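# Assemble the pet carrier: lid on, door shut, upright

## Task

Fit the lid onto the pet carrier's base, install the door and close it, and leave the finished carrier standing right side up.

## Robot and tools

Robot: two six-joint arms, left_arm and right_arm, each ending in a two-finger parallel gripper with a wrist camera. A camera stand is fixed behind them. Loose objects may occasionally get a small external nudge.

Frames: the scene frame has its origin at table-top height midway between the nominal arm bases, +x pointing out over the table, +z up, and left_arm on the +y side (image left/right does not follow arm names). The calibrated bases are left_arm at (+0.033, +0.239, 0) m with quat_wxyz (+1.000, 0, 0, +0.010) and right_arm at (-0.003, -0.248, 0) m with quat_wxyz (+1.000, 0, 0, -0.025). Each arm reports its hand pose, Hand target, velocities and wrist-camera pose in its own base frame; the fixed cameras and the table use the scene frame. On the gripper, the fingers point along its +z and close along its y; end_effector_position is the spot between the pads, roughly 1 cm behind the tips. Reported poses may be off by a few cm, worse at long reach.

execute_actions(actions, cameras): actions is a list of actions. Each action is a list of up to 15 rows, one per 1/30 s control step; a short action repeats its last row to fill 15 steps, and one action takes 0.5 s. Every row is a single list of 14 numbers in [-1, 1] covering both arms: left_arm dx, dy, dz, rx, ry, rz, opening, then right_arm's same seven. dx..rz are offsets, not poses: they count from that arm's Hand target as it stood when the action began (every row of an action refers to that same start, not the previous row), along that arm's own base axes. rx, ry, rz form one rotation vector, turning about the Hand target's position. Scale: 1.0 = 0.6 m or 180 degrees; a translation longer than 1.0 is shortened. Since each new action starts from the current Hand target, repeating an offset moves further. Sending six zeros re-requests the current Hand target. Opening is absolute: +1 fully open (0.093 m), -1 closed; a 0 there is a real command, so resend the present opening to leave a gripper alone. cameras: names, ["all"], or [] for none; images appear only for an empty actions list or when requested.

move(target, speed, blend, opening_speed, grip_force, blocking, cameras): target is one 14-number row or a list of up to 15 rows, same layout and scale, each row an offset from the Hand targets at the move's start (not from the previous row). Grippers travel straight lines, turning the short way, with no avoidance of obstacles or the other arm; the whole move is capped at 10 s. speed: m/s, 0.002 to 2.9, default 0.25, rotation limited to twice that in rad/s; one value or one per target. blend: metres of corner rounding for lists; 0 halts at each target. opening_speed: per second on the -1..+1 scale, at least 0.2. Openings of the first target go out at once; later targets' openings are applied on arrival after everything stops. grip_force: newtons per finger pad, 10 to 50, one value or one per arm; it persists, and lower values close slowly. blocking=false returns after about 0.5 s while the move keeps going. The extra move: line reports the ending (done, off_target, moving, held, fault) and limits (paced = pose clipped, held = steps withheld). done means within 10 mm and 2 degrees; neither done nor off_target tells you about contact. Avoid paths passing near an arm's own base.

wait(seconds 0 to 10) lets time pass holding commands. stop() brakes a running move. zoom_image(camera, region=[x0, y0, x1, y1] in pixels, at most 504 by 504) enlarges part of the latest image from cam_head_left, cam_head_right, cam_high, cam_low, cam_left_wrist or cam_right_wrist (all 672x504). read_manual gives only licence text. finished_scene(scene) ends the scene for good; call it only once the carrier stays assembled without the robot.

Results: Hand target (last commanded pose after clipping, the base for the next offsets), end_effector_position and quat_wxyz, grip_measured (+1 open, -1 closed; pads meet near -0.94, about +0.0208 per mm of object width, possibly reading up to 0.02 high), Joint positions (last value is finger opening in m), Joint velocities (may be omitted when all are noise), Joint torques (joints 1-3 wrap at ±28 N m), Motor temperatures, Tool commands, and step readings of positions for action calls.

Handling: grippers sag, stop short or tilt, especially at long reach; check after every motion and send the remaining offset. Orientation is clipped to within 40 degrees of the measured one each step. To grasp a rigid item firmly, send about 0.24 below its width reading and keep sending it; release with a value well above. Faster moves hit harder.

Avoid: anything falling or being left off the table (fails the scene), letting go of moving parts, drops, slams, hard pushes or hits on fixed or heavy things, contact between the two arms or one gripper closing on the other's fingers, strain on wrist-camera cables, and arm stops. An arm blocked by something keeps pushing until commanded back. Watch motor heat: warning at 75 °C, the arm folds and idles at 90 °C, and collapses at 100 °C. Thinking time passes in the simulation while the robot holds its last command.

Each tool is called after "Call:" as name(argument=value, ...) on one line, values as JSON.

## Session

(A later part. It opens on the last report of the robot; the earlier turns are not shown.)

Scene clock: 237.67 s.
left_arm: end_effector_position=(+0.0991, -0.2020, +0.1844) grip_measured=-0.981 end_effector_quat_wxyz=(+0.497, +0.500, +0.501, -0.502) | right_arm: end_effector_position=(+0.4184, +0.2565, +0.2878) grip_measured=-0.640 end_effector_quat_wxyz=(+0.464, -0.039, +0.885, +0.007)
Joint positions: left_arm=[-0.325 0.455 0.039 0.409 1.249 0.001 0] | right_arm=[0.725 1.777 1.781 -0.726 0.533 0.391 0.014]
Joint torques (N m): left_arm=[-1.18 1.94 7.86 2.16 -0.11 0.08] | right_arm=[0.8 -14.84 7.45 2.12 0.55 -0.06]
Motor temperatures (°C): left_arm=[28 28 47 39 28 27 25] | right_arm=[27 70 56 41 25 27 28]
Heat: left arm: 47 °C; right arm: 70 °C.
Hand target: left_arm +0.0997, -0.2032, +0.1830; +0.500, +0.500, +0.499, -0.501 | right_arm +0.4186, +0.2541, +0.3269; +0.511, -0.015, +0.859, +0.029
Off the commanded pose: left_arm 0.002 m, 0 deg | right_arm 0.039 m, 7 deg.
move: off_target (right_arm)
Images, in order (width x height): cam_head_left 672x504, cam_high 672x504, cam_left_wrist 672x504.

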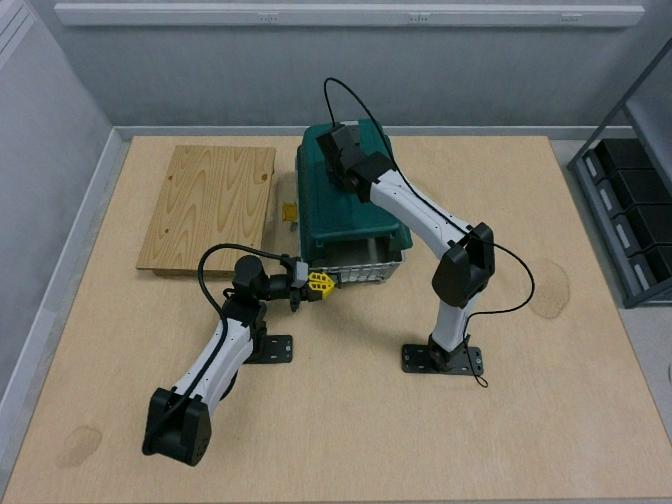

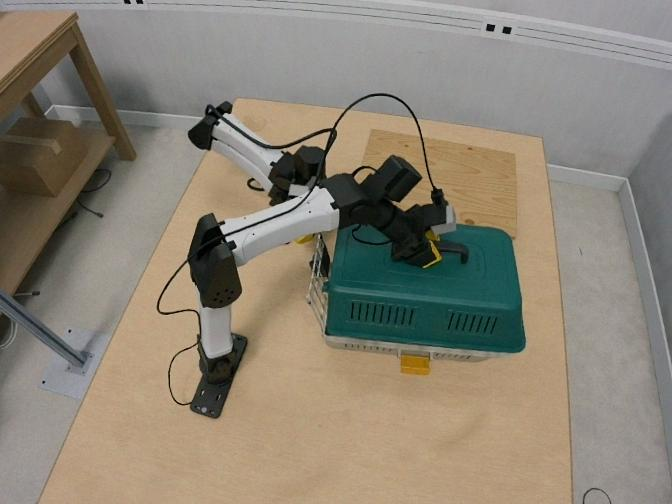

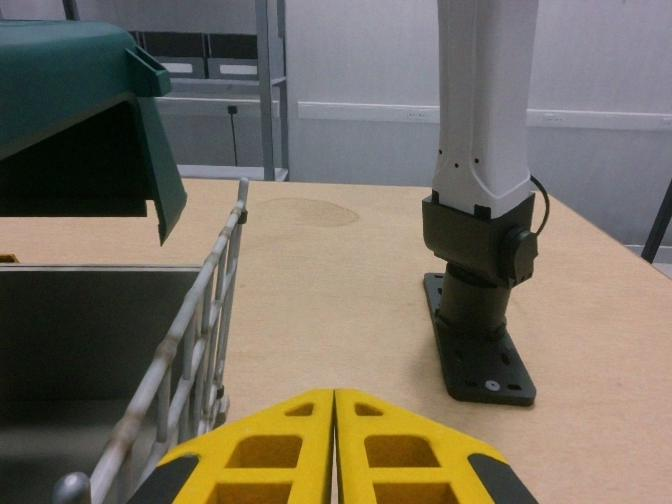

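Call:
move(target=[0.064,0,0,0,0,0,-1,-0.011,0,0,0,0,0,-0.9], speed=0.05, cameras=["cam_left_wrist","cam_head_left","cam_low"])

Call:
zoom_image(camera="cam_head_left", region=[285, 210, 425, 300])

Scene clock: 253.60 s.
left_arm: end_effector_position=(+0.1346, -0.2037, +0.1742) grip_measured=-0.981 end_effector_quat_wxyz=(+0.488, +0.494, +0.512, -0.506) | right_arm: end_effector_position=(+0.4129, +0.2564, +0.2878) grip_measured=-0.640 end_effector_quat_wxyz=(+0.464, -0.040, +0.885, +0.006)
Joint positions: left_arm=[-0.256 0.902 0.067 0.793 1.314 0.006 0] | right_arm=[0.735 1.761 1.761 -0.726 0.542 0.396 0.014]
Joint torques (N m): left_arm=[0.68 -0.03 9.68 2.16 0.19 0] | right_arm=[0.95 -14.83 7.42 2.09 0.57 -0.02]
Motor temperatures (°C): left_arm=[28 28 46 40 28 27 25] | right_arm=[27 72 56 42 25 27 28]
Heat: left arm: 46 °C; right arm: 72 °C.
Hand target: left_arm +0.1380, -0.2032, +0.1830; +0.500, +0.500, +0.499, -0.501 | right_arm +0.4120, +0.2540, +0.3269; +0.511, -0.015, +0.859, +0.029
Off the commanded pose: left_arm 0.009 m, 2 deg | right_arm 0.039 m, 7 deg.
move: off_target (right_arm)
Images, in order (width x height): cam_head_left 672x504, cam_low 672x504, cam_left_wrist 672x504.

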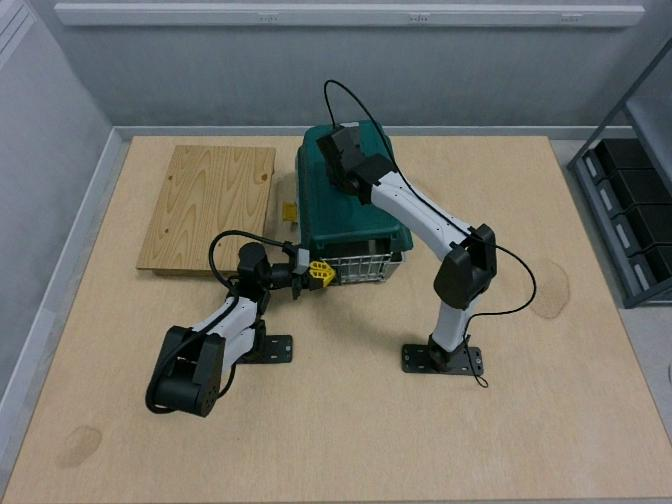

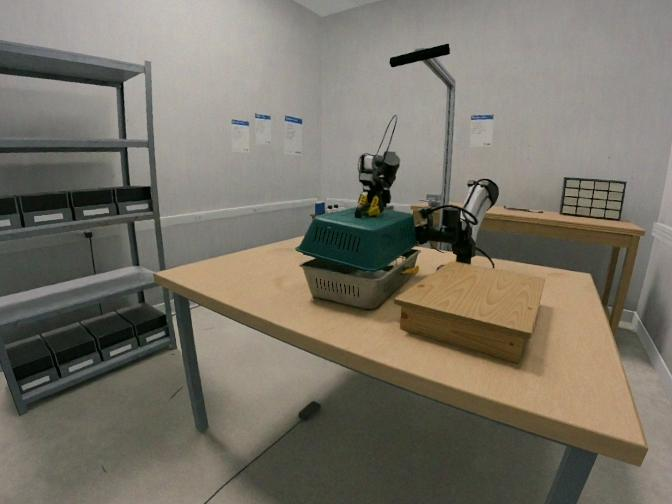

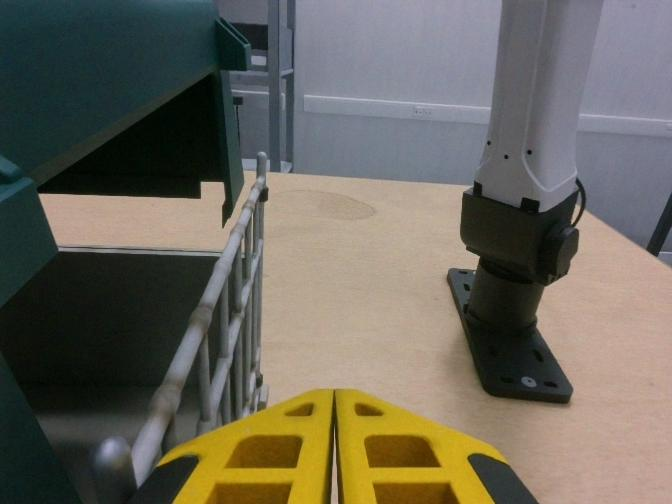

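Scaled by 3.600 from the camera's 672x504 image, which has a finer 960x720 frame.

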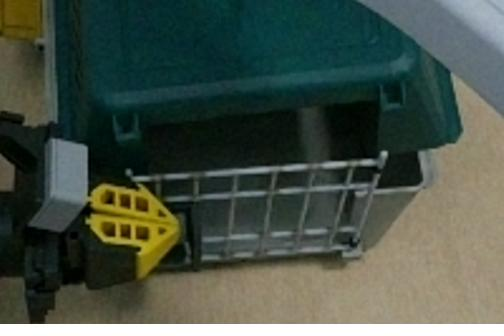

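Call:
move(target=[0.003,0,0,0,0,0,-1,-0.012,0.001,-0.04,0.006,0,-0.003,-0.9], speed=0.06, cameras=["cam_left_wrist","cam_head_left","cam_low"])

Call:
zoom_image(camera="cam_head_left", region=[285, 210, 425, 300])

Call:
zoom_image(camera="cam_left_wrist", region=[0, 0, 330, 504])

Scene clock: 286.57 s.
left_arm: end_effector_position=(+0.1354, -0.2037, +0.1732) grip_measured=-0.981 end_effector_quat_wxyz=(+0.487, +0.494, +0.512, -0.508) | right_arm: end_effector_position=(+0.4039, +0.2551, +0.2661) grip_measured=-0.640 end_effector_quat_wxyz=(+0.465, -0.031, +0.885, +0.011)
Joint positions: left_arm=[-0.254 0.921 0.067 0.811 1.319 0.003 0] | right_arm=[0.75 1.714 1.617 -0.633 0.553 0.426 0.014]
Joint torques (N m): left_arm=[0.77 -0.12 9.92 2.1 0.17 0.05] | right_arm=[1.07 -14.09 7.46 2.13 0.58 -0.01]
Motor temperatures (°C): left_arm=[28 28 46 41 28 27 25] | right_arm=[27 72 56 42 25 27 28]
Heat: left arm: 46 °C; right arm: 72 °C.
Hand target: left_arm +0.1398, -0.2032, +0.1829; +0.500, +0.500, +0.499, -0.501 | right_arm +0.4048, +0.2547, +0.3030; +0.511, -0.006, +0.859, +0.034
Off the commanded pose: left_arm 0.011 m, 2 deg | right_arm 0.037 m, 7 deg.
move: off_target (left_arm, right_arm)
Images, in order (width x height): cam_head_left 672x504, cam_low 672x504, cam_left_wrist 672x504.

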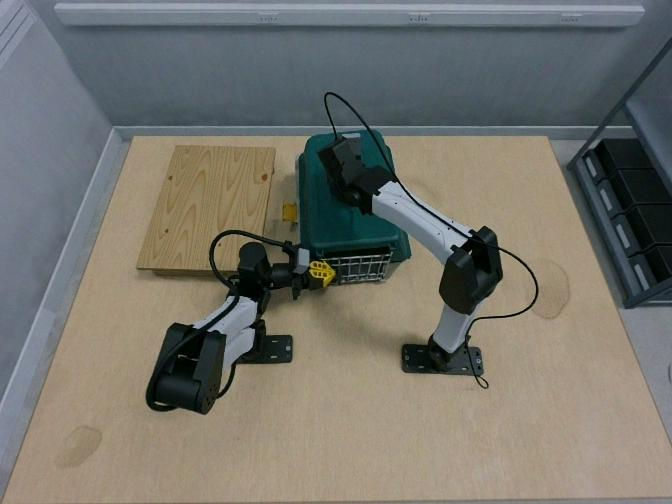

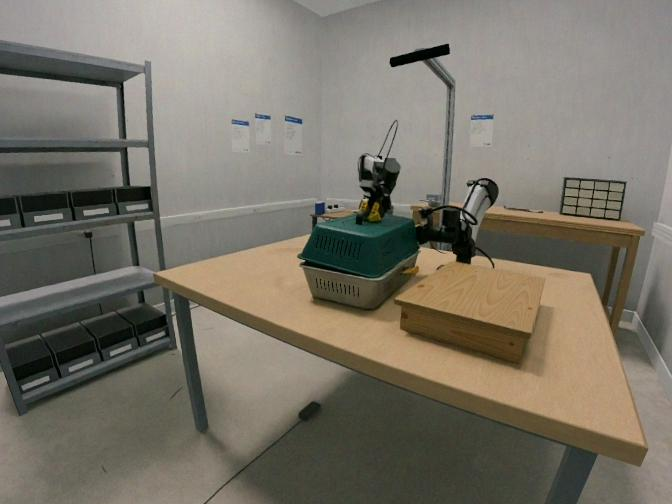

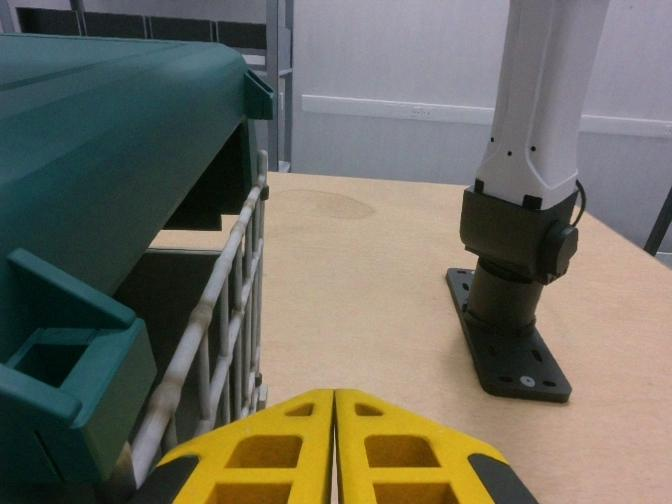

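Scaled by 3.600 from the camera's 672x504 image, which has a finer 960x720 frame.

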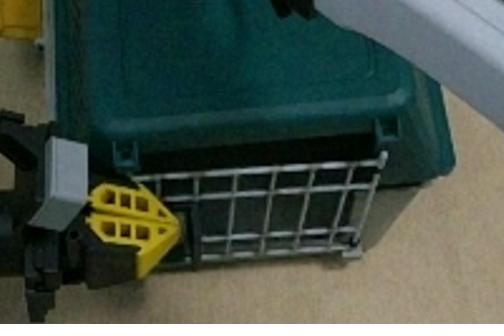

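Scaled by 1.000.

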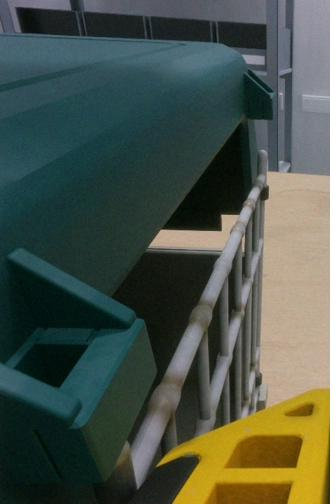

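Call:
move(target=[0,0,0,0,0,0,-1,-0.004,0,-0.018,0.004,0,0,-0.9], speed=0.05, cameras=["cam_left_wrist","cam_head_left","cam_low"])

Call:
zoom_image(camera="cam_left_wrist", region=[200, 40, 350, 220])

Call:
zoom_image(camera="cam_left_wrist", region=[0, 260, 200, 504])

Call:
zoom_image(camera="cam_low", region=[290, 210, 430, 310])

Scene clock: 309.13 s.
left_arm: end_effector_position=(+0.1345, -0.2037, +0.1734) grip_measured=-0.981 end_effector_quat_wxyz=(+0.485, +0.494, +0.511, -0.509) | right_arm: end_effector_position=(+0.4036, +0.2547, +0.2628) grip_measured=-0.640 end_effector_quat_wxyz=(+0.475, -0.025, +0.880, +0.019)
Joint positions: left_arm=[-0.254 0.921 0.067 0.812 1.325 0.001 0] | right_arm=[0.75 1.693 1.561 -0.569 0.554 0.429 0.014]
Joint torques (N m): left_arm=[0.8 -0.09 9.88 2.14 0.11 0.06] | right_arm=[1.21 -13.35 7.06 2.03 0.54 0.05]
Motor temperatures (°C): left_arm=[28 28 46 42 28 27 25] | right_arm=[27 76 54 41 25 27 28]
Heat: left arm: 46 °C; right arm: 76 °C. Fold the right arm in close to its base, or ease its load, before you think long.
Hand target: left_arm +0.1399, -0.2032, +0.1829; +0.500, +0.500, +0.499, -0.501 | right_arm +0.4024, +0.2546, +0.2922; +0.512, -0.003, +0.858, +0.040
Off the commanded pose: left_arm 0.011 m, 2 deg | right_arm 0.029 m, 6 deg.
MOTOR HOT: joint 2 (shoulder) of the right arm reports 76 °C; the controller's stop level is 90 °C. To cool a motor, set the load down, stop pushing, or move to a pose that needs little force.
move: off_target (left_arm, right_arm)
Images, in order (width x height): cam_head_left 672x504, cam_low 672x504, cam_left_wrist 672x504.

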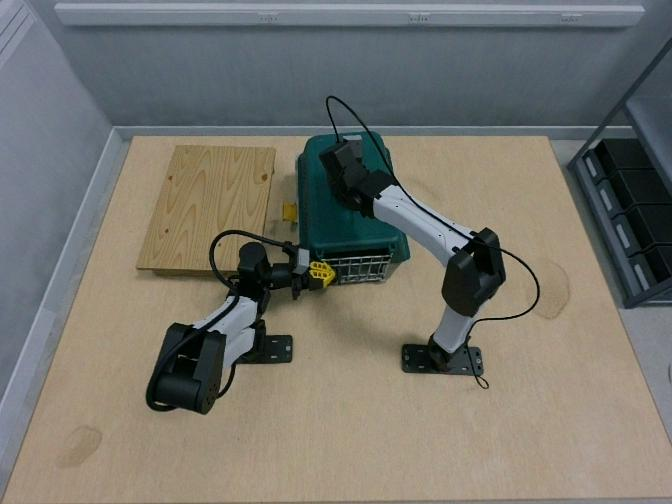

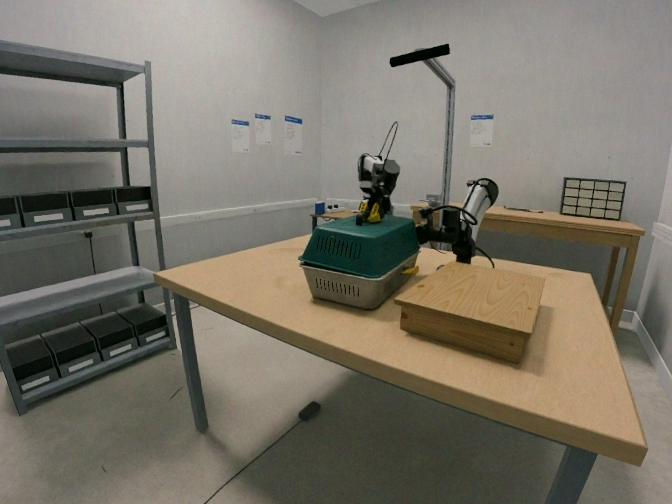

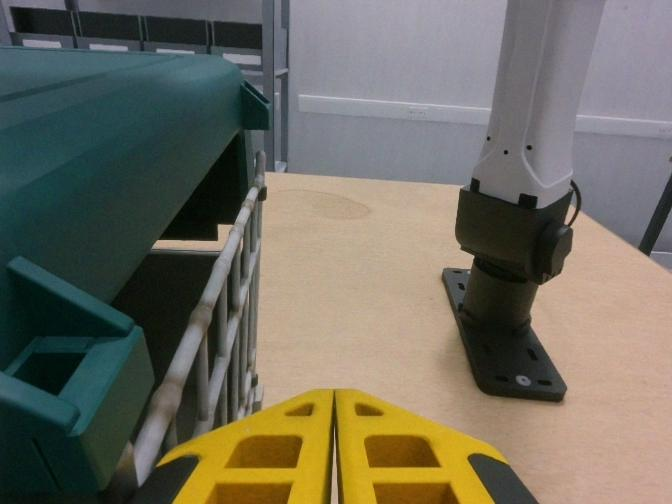

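Scaled by 2.800 from the camera's 672x504 image, which has a finer 960x720 frame.

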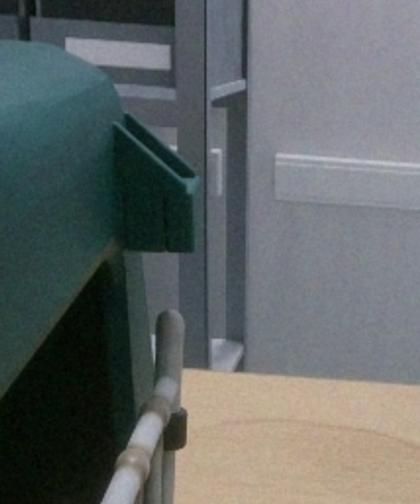

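Scaled by 2.066 from the camera's 672x504 image, which has a finer 960x720 frame.

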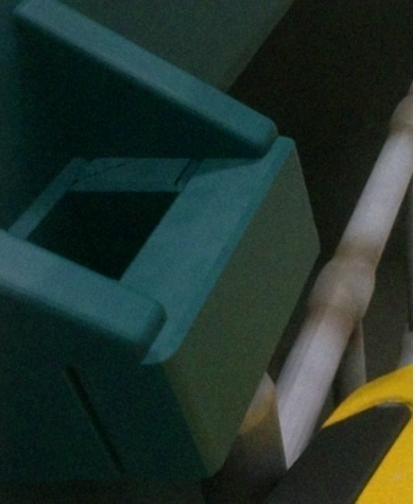

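Scaled by 3.600 from the camera's 672x504 image, which has a finer 960x720 frame.

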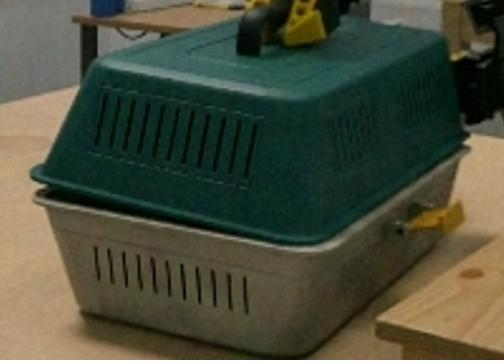

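Call:
move(target=[0.004,0,0,0,0,0,-1,-0.005,0,-0.028,0.008,0.006,-0.002,-0.9], speed=0.05, cameras=["cam_left_wrist","cam_head_left","cam_low"])

Call:
zoom_image(camera="cam_left_wrist", region=[200, 40, 350, 220])

Call:
zoom_image(camera="cam_left_wrist", region=[0, 260, 200, 504])

Call:
zoom_image(camera="cam_low", region=[290, 210, 430, 310])

Scene clock: 324.97 s.
left_arm: end_effector_position=(+0.1337, -0.2033, +0.1730) grip_measured=-0.981 end_effector_quat_wxyz=(+0.483, +0.498, +0.506, -0.512) | right_arm: end_effector_position=(+0.4033, +0.2541, +0.2608) grip_measured=-0.640 end_effector_quat_wxyz=(+0.486, -0.017, +0.873, +0.030)
Joint positions: left_arm=[-0.25 0.942 0.067 0.836 1.343 0.001 0] | right_arm=[0.75 1.671 1.507 -0.504 0.555 0.435 0.014]
Joint torques (N m): left_arm=[0.87 -0.02 10.26 2.08 -0.04 0.02] | right_arm=[1.25 -12.01 6.39 1.84 0.4 0.33]
Motor temperatures (°C): left_arm=[28 28 47 42 28 27 25] | right_arm=[27 76 54 41 25 27 28]
Heat: left arm: 47 °C; right arm: 76 °C. Fold the right arm in close to its base, or ease its load, before you think long.
Hand target: left_arm +0.1423, -0.2032, +0.1829; +0.500, +0.500, +0.499, -0.501 | right_arm +0.3994, +0.2546, +0.2755; +0.504, +0.007, +0.862, +0.049
Off the commanded pose: left_arm 0.013 m, 2 deg | right_arm 0.015 m, 4 deg.
MOTOR HOT: still on. Joint 2 (shoulder) of the right arm reports 76 °C.
move: off_target (left_arm, right_arm)
Images, in order (width x height): cam_head_left 672x504, cam_low 672x504, cam_left_wrist 672x504.

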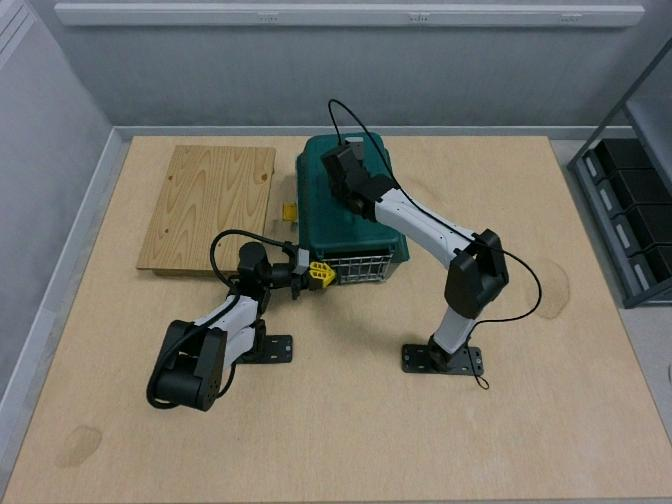

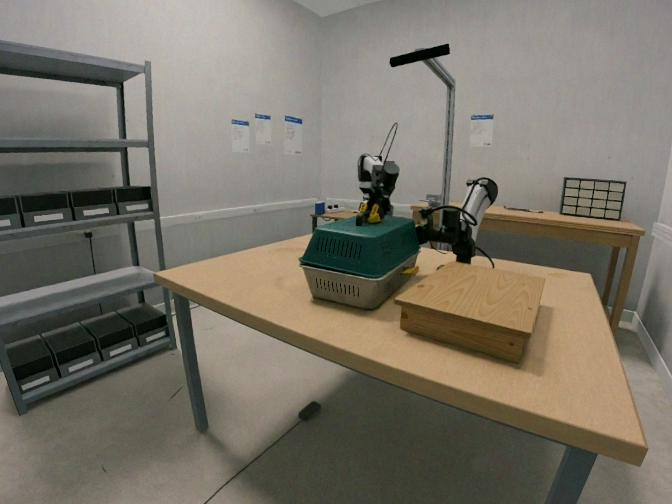

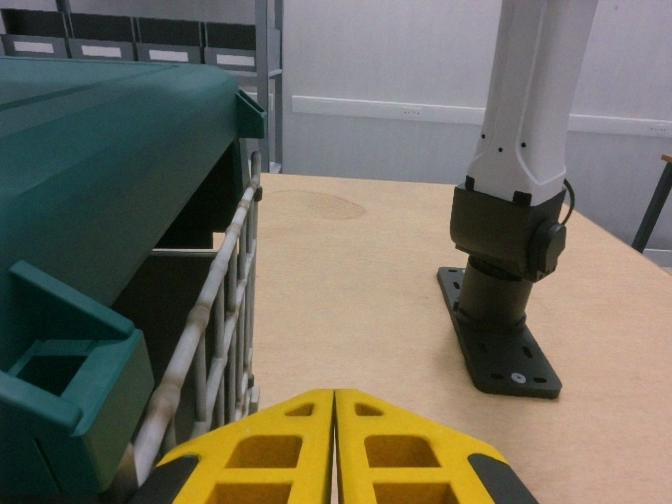

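Scaled by 2.800 from the camera's 672x504 image, which has a finer 960x720 frame.

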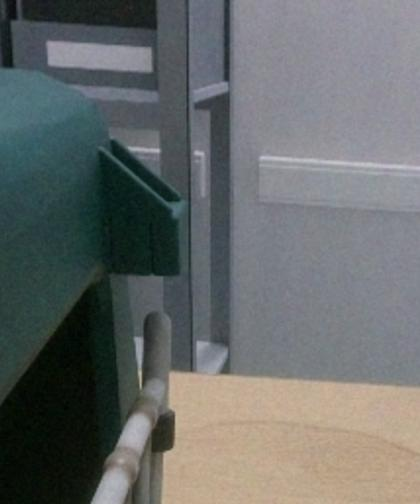

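Scaled by 2.066 from the camera's 672x504 image, which has a finer 960x720 frame.

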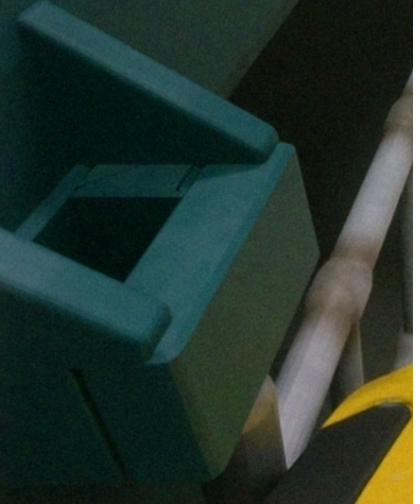

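Scaled by 3.600 from the camera's 672x504 image, which has a finer 960x720 frame.

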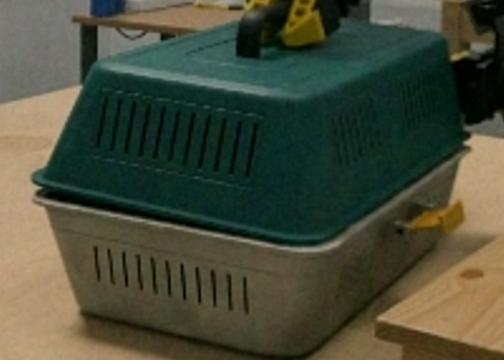

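Call:
move(target=[[0,0,0,0,0,0,-1,0.003,0,0.05,-0.006,0,0.003,-0.9],[0.014,0,0,0,0,0,-1,0.003,0,0.05,-0.006,0,0.003,-0.9]], speed=0.08, cameras=["cam_left_wrist","cam_head_left"])

Call:
zoom_image(camera="cam_left_wrist", region=[0, 20, 330, 504])

Call:
zoom_image(camera="cam_head_left", region=[285, 210, 425, 300])

Scene clock: 342.10 s.
left_arm: end_effector_position=(+0.1380, -0.2031, +0.1735) grip_measured=-0.981 end_effector_quat_wxyz=(+0.477, +0.502, +0.502, -0.518) | right_arm: end_effector_position=(+0.3990, +0.2508, +0.2800) grip_measured=-0.640 end_effector_quat_wxyz=(+0.478, -0.018, +0.878, +0.027)
Joint positions: left_arm=[-0.236 1.007 0.087 0.878 1.375 0 0] | right_arm=[0.75 1.671 1.598 -0.616 0.552 0.443 0.014]
Joint torques (N m): left_arm=[0.99 -0.24 10.18 2.06 -0.26 0.09] | right_arm=[1.05 -10.26 10.44 1.73 0.43 0.02]
Motor temperatures (°C): left_arm=[28 28 47 42 28 27 25] | right_arm=[27 72 55 42 25 27 28]
Heat: left arm: 47 °C; right arm: 72 °C. Fold the right arm in close to its base, or ease its load, before you think long.
Hand target: left_arm +0.1506, -0.2033, +0.1830; +0.500, +0.500, +0.499, -0.501 | right_arm +0.4012, +0.2547, +0.3054; +0.503, -0.002, +0.863, +0.043
Off the commanded pose: left_arm 0.016 m, 3 deg | right_arm 0.026 m, 4 deg.
MOTOR HOT: still on. Joint 2 (shoulder) of the right arm reports 72 °C.
move: off_target (left_arm, right_arm)
Images, in order (width x height): cam_head_left 672x504, cam_left_wrist 672x504.

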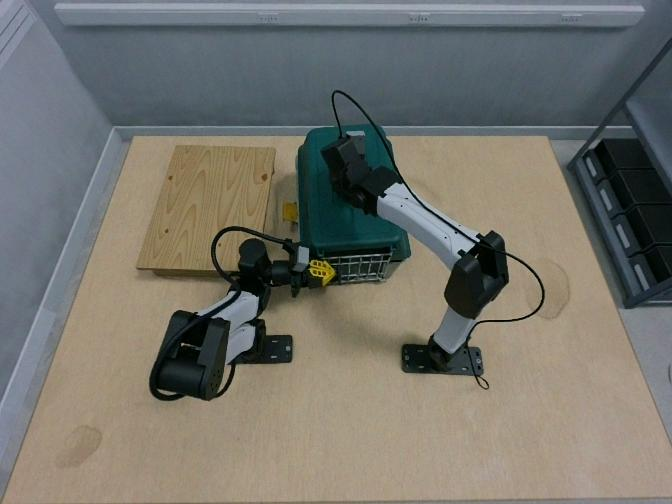

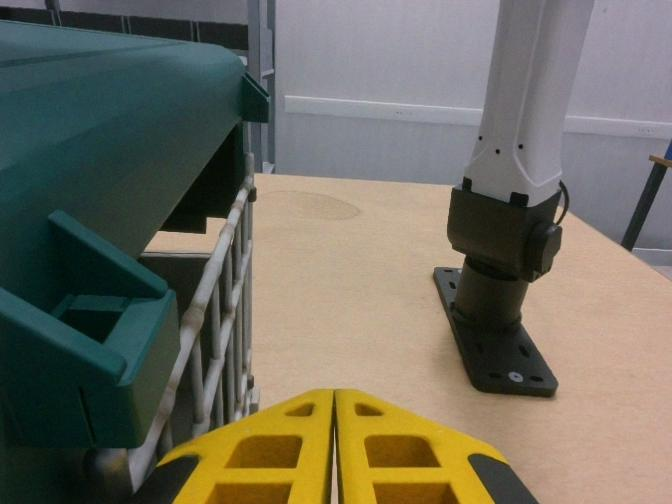

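Scaled by 1.041 from the camera's 672x504 image, which has a finer 960x720 frame.

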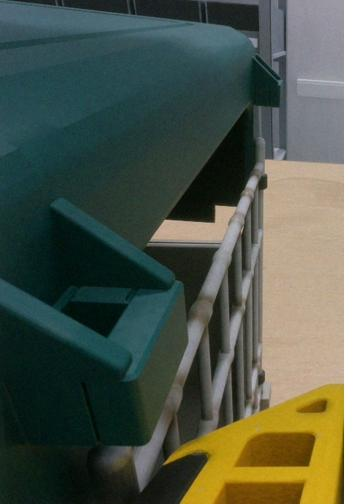

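Scaled by 3.600 from the camera's 672x504 image, which has a finer 960x720 frame.

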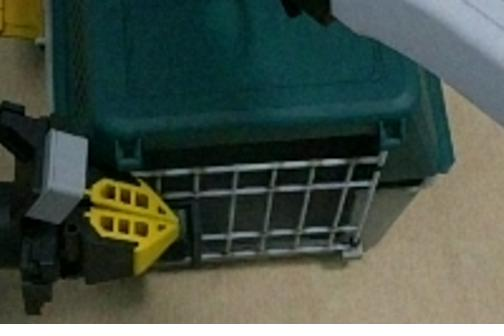

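Call:
move(target=[0,0,0,0,0,0,-1,0,0.004,-0.045,0.004,0.003,0,-0.9], speed=0.06, cameras=["cam_left_wrist","cam_head_left","cam_low"])

Call:
zoom_image(camera="cam_left_wrist", region=[0, 20, 330, 504])

Call:
zoom_image(camera="cam_low", region=[290, 210, 430, 310])

Call:
zoom_image(camera="cam_head_left", region=[285, 210, 425, 300])

Scene clock: 368.37 s.
left_arm: end_effector_position=(+0.1377, -0.2031, +0.1736) grip_measured=-0.981 end_effector_quat_wxyz=(+0.476, +0.502, +0.502, -0.519) | right_arm: end_effector_position=(+0.4013, +0.2529, +0.2647) grip_measured=-0.640 end_effector_quat_wxyz=(+0.480, -0.017, +0.876, +0.029)
Joint positions: left_arm=[-0.236 1.007 0.087 0.879 1.378 -0.002 0] | right_arm=[0.75 1.671 1.533 -0.544 0.552 0.443 0.014]
Joint torques (N m): left_arm=[1.01 -0.17 10.15 2.05 -0.29 0.09] | right_arm=[1.11 -10.8 7.1 1.93 0.34 0.18]
Motor temperatures (°C): left_arm=[28 28 50 42 28 27 25] | right_arm=[27 66 61 41 25 27 28]
Heat: left arm: 50 °C; right arm: 66 °C.
Hand target: left_arm +0.1507, -0.2032, +0.1830; +0.500, +0.500, +0.499, -0.501 | right_arm +0.4012, +0.2571, +0.2784; +0.499, +0.001, +0.865, +0.049
Off the commanded pose: left_arm 0.016 m, 3 deg | right_arm 0.014 m, 4 deg.
MOTOR HOT: cleared for the motors of the right arm.
move: off_target (left_arm, right_arm)
Images, in order (width x height): cam_head_left 672x504, cam_low 672x504, cam_left_wrist 672x504.

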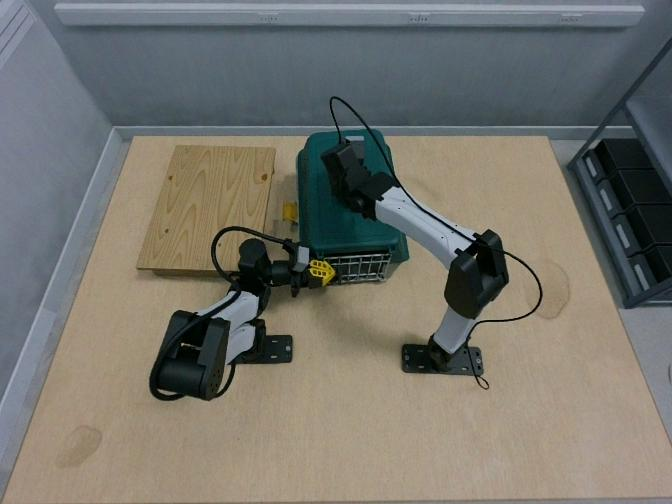

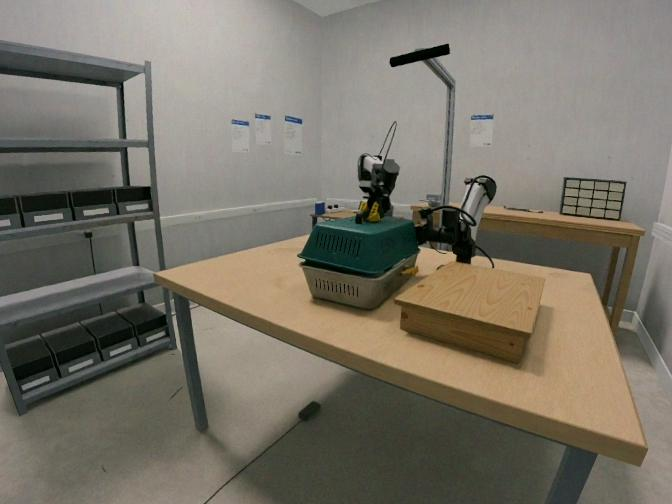

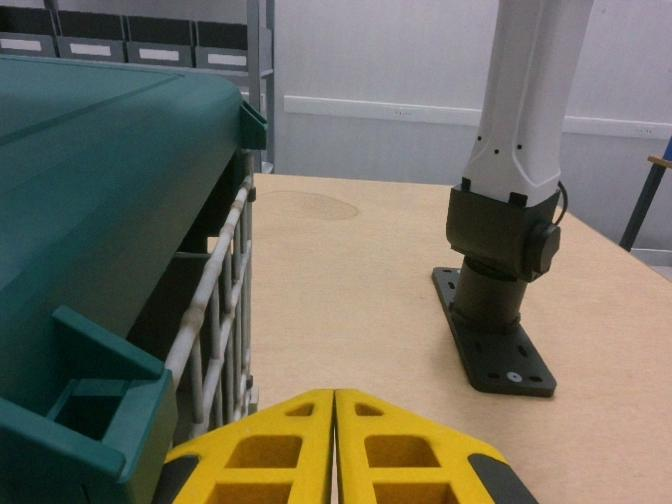

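Scaled by 1.041 from the camera's 672x504 image, which has a finer 960x720 frame.

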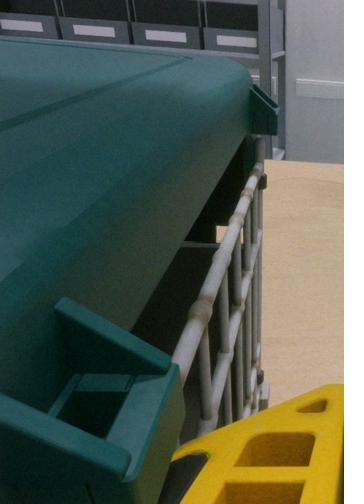

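Scaled by 3.600 from the camera's 672x504 image, which has a finer 960x720 frame.

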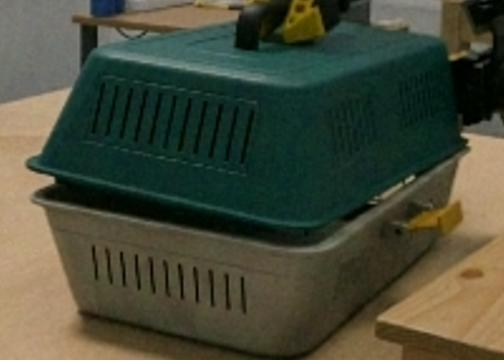

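Scaled by 3.600 from the camera's 672x504 image, which has a finer 960x720 frame.

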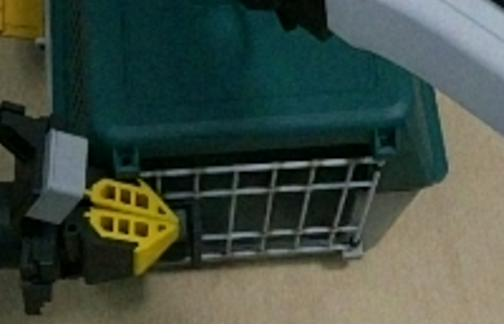

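Call:
move(target=[0,0,0,0,0,0,-1,0,0.001,-0.018,0.003,0.014,0,-0.9], speed=0.06, cameras=["cam_left_wrist","cam_head_left","cam_low"])

Call:
zoom_image(camera="cam_left_wrist", region=[0, 20, 330, 504])

Call:
zoom_image(camera="cam_low", region=[290, 210, 430, 310])

Call:
zoom_image(camera="cam_head_left", region=[285, 210, 425, 300])

Scene clock: 378.53 s.
left_arm: end_effector_position=(+0.1377, -0.2031, +0.1736) grip_measured=-0.981 end_effector_quat_wxyz=(+0.476, +0.502, +0.502, -0.519) | right_arm: end_effector_position=(+0.4010, +0.2528, +0.2642) grip_measured=-0.640 end_effector_quat_wxyz=(+0.479, -0.013, +0.877, +0.031)
Joint positions: left_arm=[-0.236 1.007 0.087 0.879 1.378 -0.002 0] | right_arm=[0.75 1.671 1.533 -0.547 0.551 0.453 0.014]
Joint torques (N m): left_arm=[1.01 -0.17 10.14 2.05 -0.29 0.09] | right_arm=[0.47 -9.36 7.77 1.65 0.11 0.37]
Motor temperatures (°C): left_arm=[28 28 50 42 28 27 25] | right_arm=[27 65 58 41 25 27 28]
Heat: left arm: 50 °C; right arm: 65 °C.
Hand target: left_arm +0.1507, -0.2032, +0.1830; +0.500, +0.500, +0.499, -0.501 | right_arm +0.4012, +0.2577, +0.2676; +0.480, +0.005, +0.876, +0.053
Off the commanded pose: left_arm 0.016 m, 3 deg | right_arm 0.006 m, 3 deg.
move: off_target (left_arm, right_arm)
Images, in order (width x height): cam_head_left 672x504, cam_low 672x504, cam_left_wrist 672x504.

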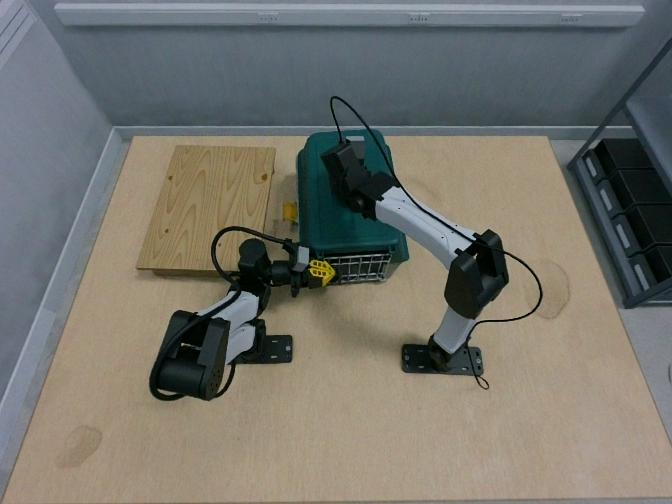

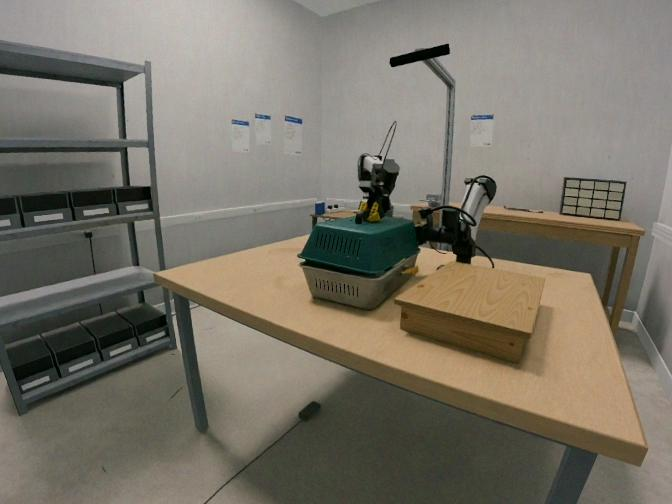

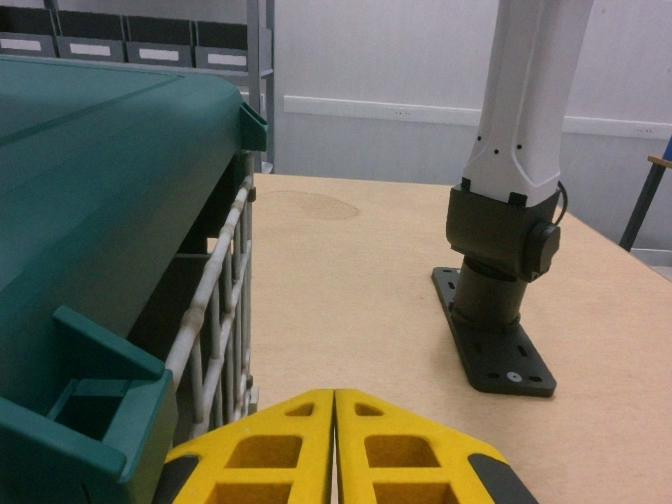

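Scaled by 1.041 from the camera's 672x504 image, which has a finer 960x720 frame.

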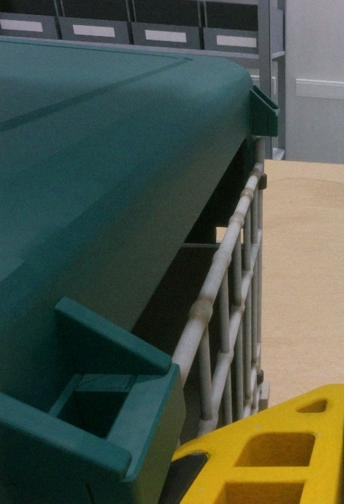

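Scaled by 3.600 from the camera's 672x504 image, which has a finer 960x720 frame.

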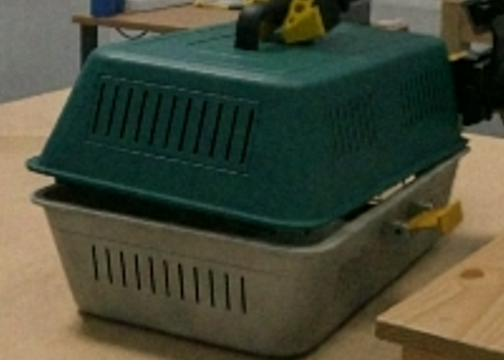

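Scaled by 3.600 from the camera's 672x504 image, which has a finer 960x720 frame.

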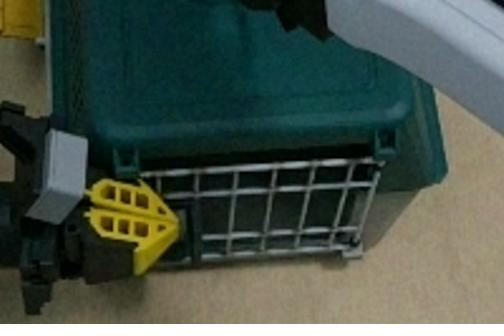

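Call:
move(target=[0,0,0,0,0,0,-1,0,0.001,-0.022,0.003,0.016,0,-0.9], speed=0.06, cameras=["cam_left_wrist","cam_head_left","cam_low"])

Call:
zoom_image(camera="cam_left_wrist", region=[0, 20, 330, 504])

Call:
zoom_image(camera="cam_low", region=[290, 210, 430, 310])

Call:
zoom_image(camera="cam_head_left", region=[285, 210, 425, 300])

Scene clock: 391.67 s.
left_arm: end_effector_position=(+0.1380, -0.2028, +0.1736) grip_measured=-0.981 end_effector_quat_wxyz=(+0.477, +0.501, +0.503, -0.519) | right_arm: end_effector_position=(+0.4032, +0.2528, +0.2584) grip_measured=-0.640 end_effector_quat_wxyz=(+0.471, -0.010, +0.881, +0.036)
Joint positions: left_arm=[-0.234 1.007 0.087 0.879 1.378 -0.002 0] | right_arm=[0.74 1.681 1.533 -0.549 0.53 0.465 0.014]
Joint torques (N m): left_arm=[0.79 -0.16 10.14 2.05 -0.29 0.09] | right_arm=[0.51 -8.7 8.13 1.39 -0.01 0.54]
Motor temperatures (°C): left_arm=[28 28 51 42 28 27 26] | right_arm=[27 63 57 40 24 27 28]
Heat: left arm: 51 °C; right arm: 63 °C.
Hand target: left_arm +0.1506, -0.2032, +0.1830; +0.500, +0.500, +0.499, -0.501 | right_arm +0.4012, +0.2583, +0.2545; +0.458, +0.008, +0.887, +0.057
Off the commanded pose: left_arm 0.016 m, 3 deg | right_arm 0.007 m, 4 deg.
move: off_target (left_arm, right_arm)
Images, in order (width x height): cam_head_left 672x504, cam_low 672x504, cam_left_wrist 672x504.

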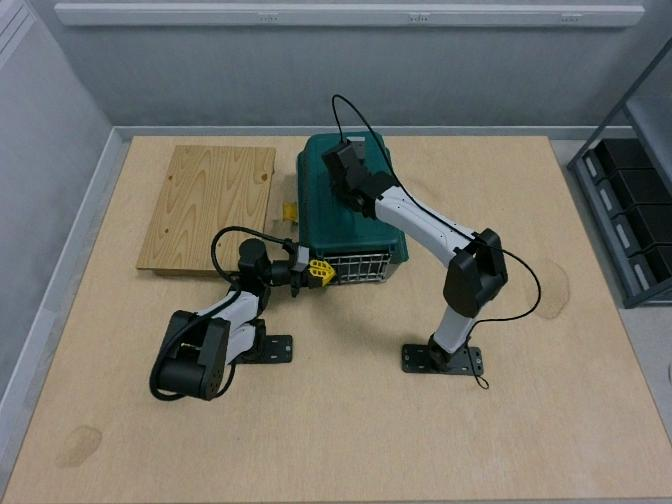

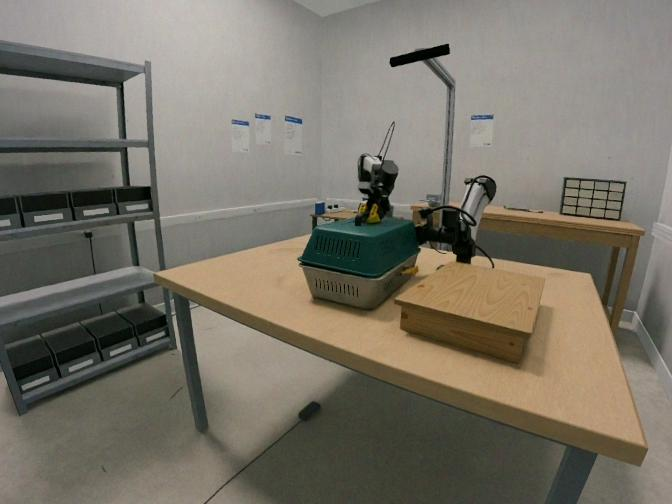

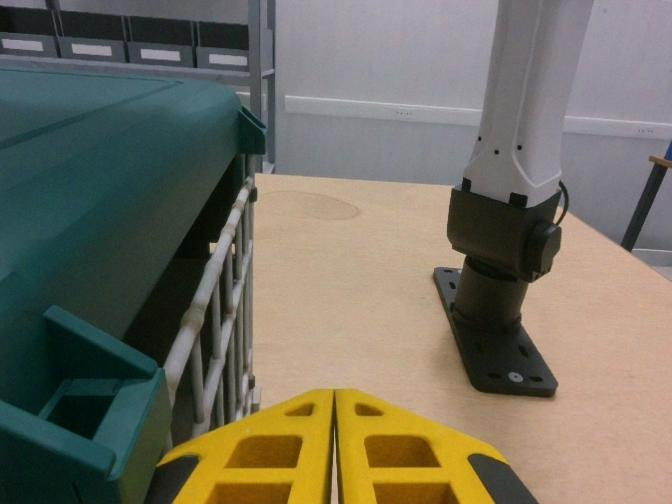

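Scaled by 1.041 from the camera's 672x504 image, which has a finer 960x720 frame.

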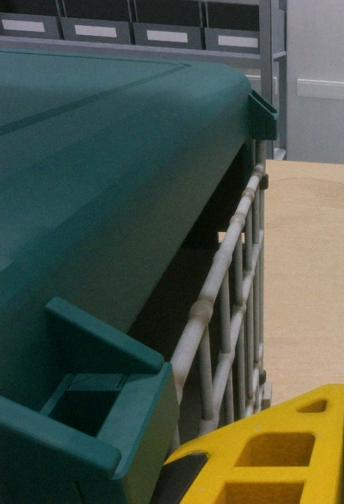

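Scaled by 3.600 from the camera's 672x504 image, which has a finer 960x720 frame.

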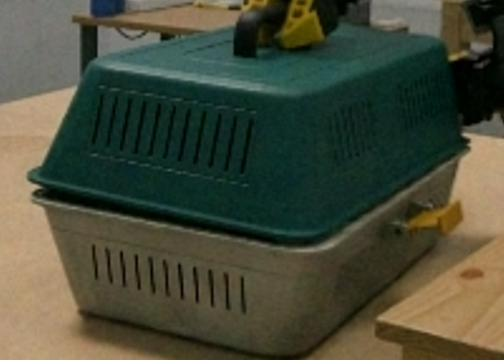

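Scaled by 3.600 from the camera's 672x504 image, which has a finer 960x720 frame.

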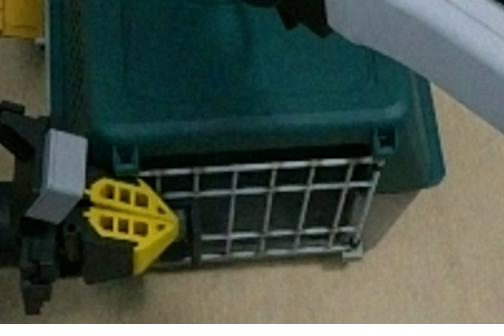

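Call:
zoom_image(camera="cam_left_wrist", region=[20, 340, 200, 504])

Call:
zoom_image(camera="cam_left_wrist", region=[200, 80, 300, 220])

Call:
zoom_image(camera="cam_head_left", region=[310, 240, 340, 270])

Call:
zoom_image(camera="cam_head_left", region=[375, 235, 415, 275])

Scaled by 2.800 from the camera's 672x504 image, which has a finer 960x720 frame.

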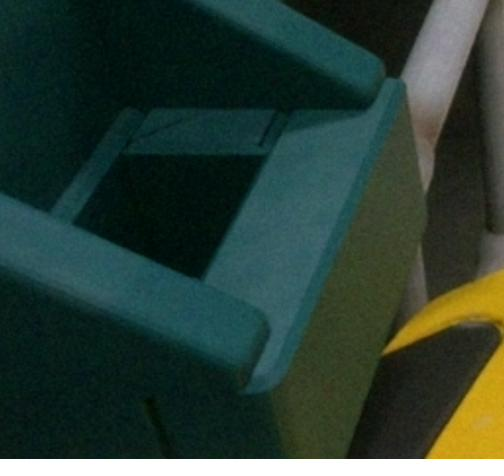

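Scaled by 3.600 from the camera's 672x504 image, which has a finer 960x720 frame.

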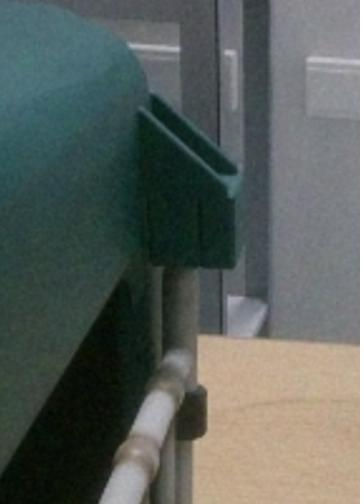

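Scaled by 16.800 from the camera's 672x504 image, which has a finer 960x720 frame.

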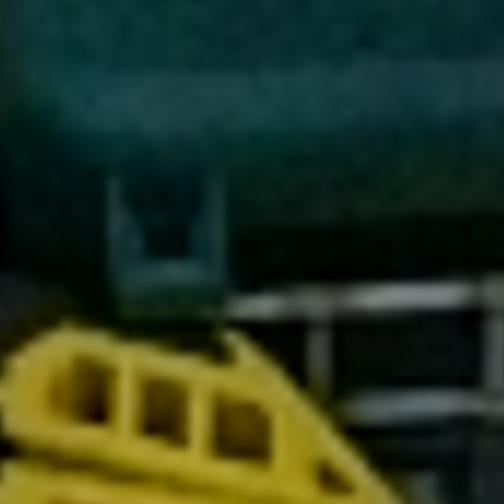

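Scaled by 12.600 from the camera's 672x504 image, which has a finer 960x720 frame.

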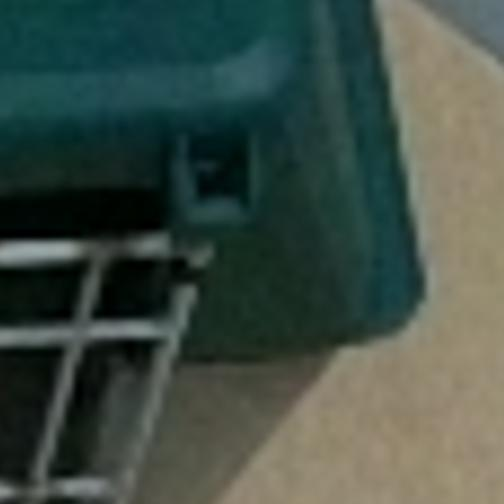

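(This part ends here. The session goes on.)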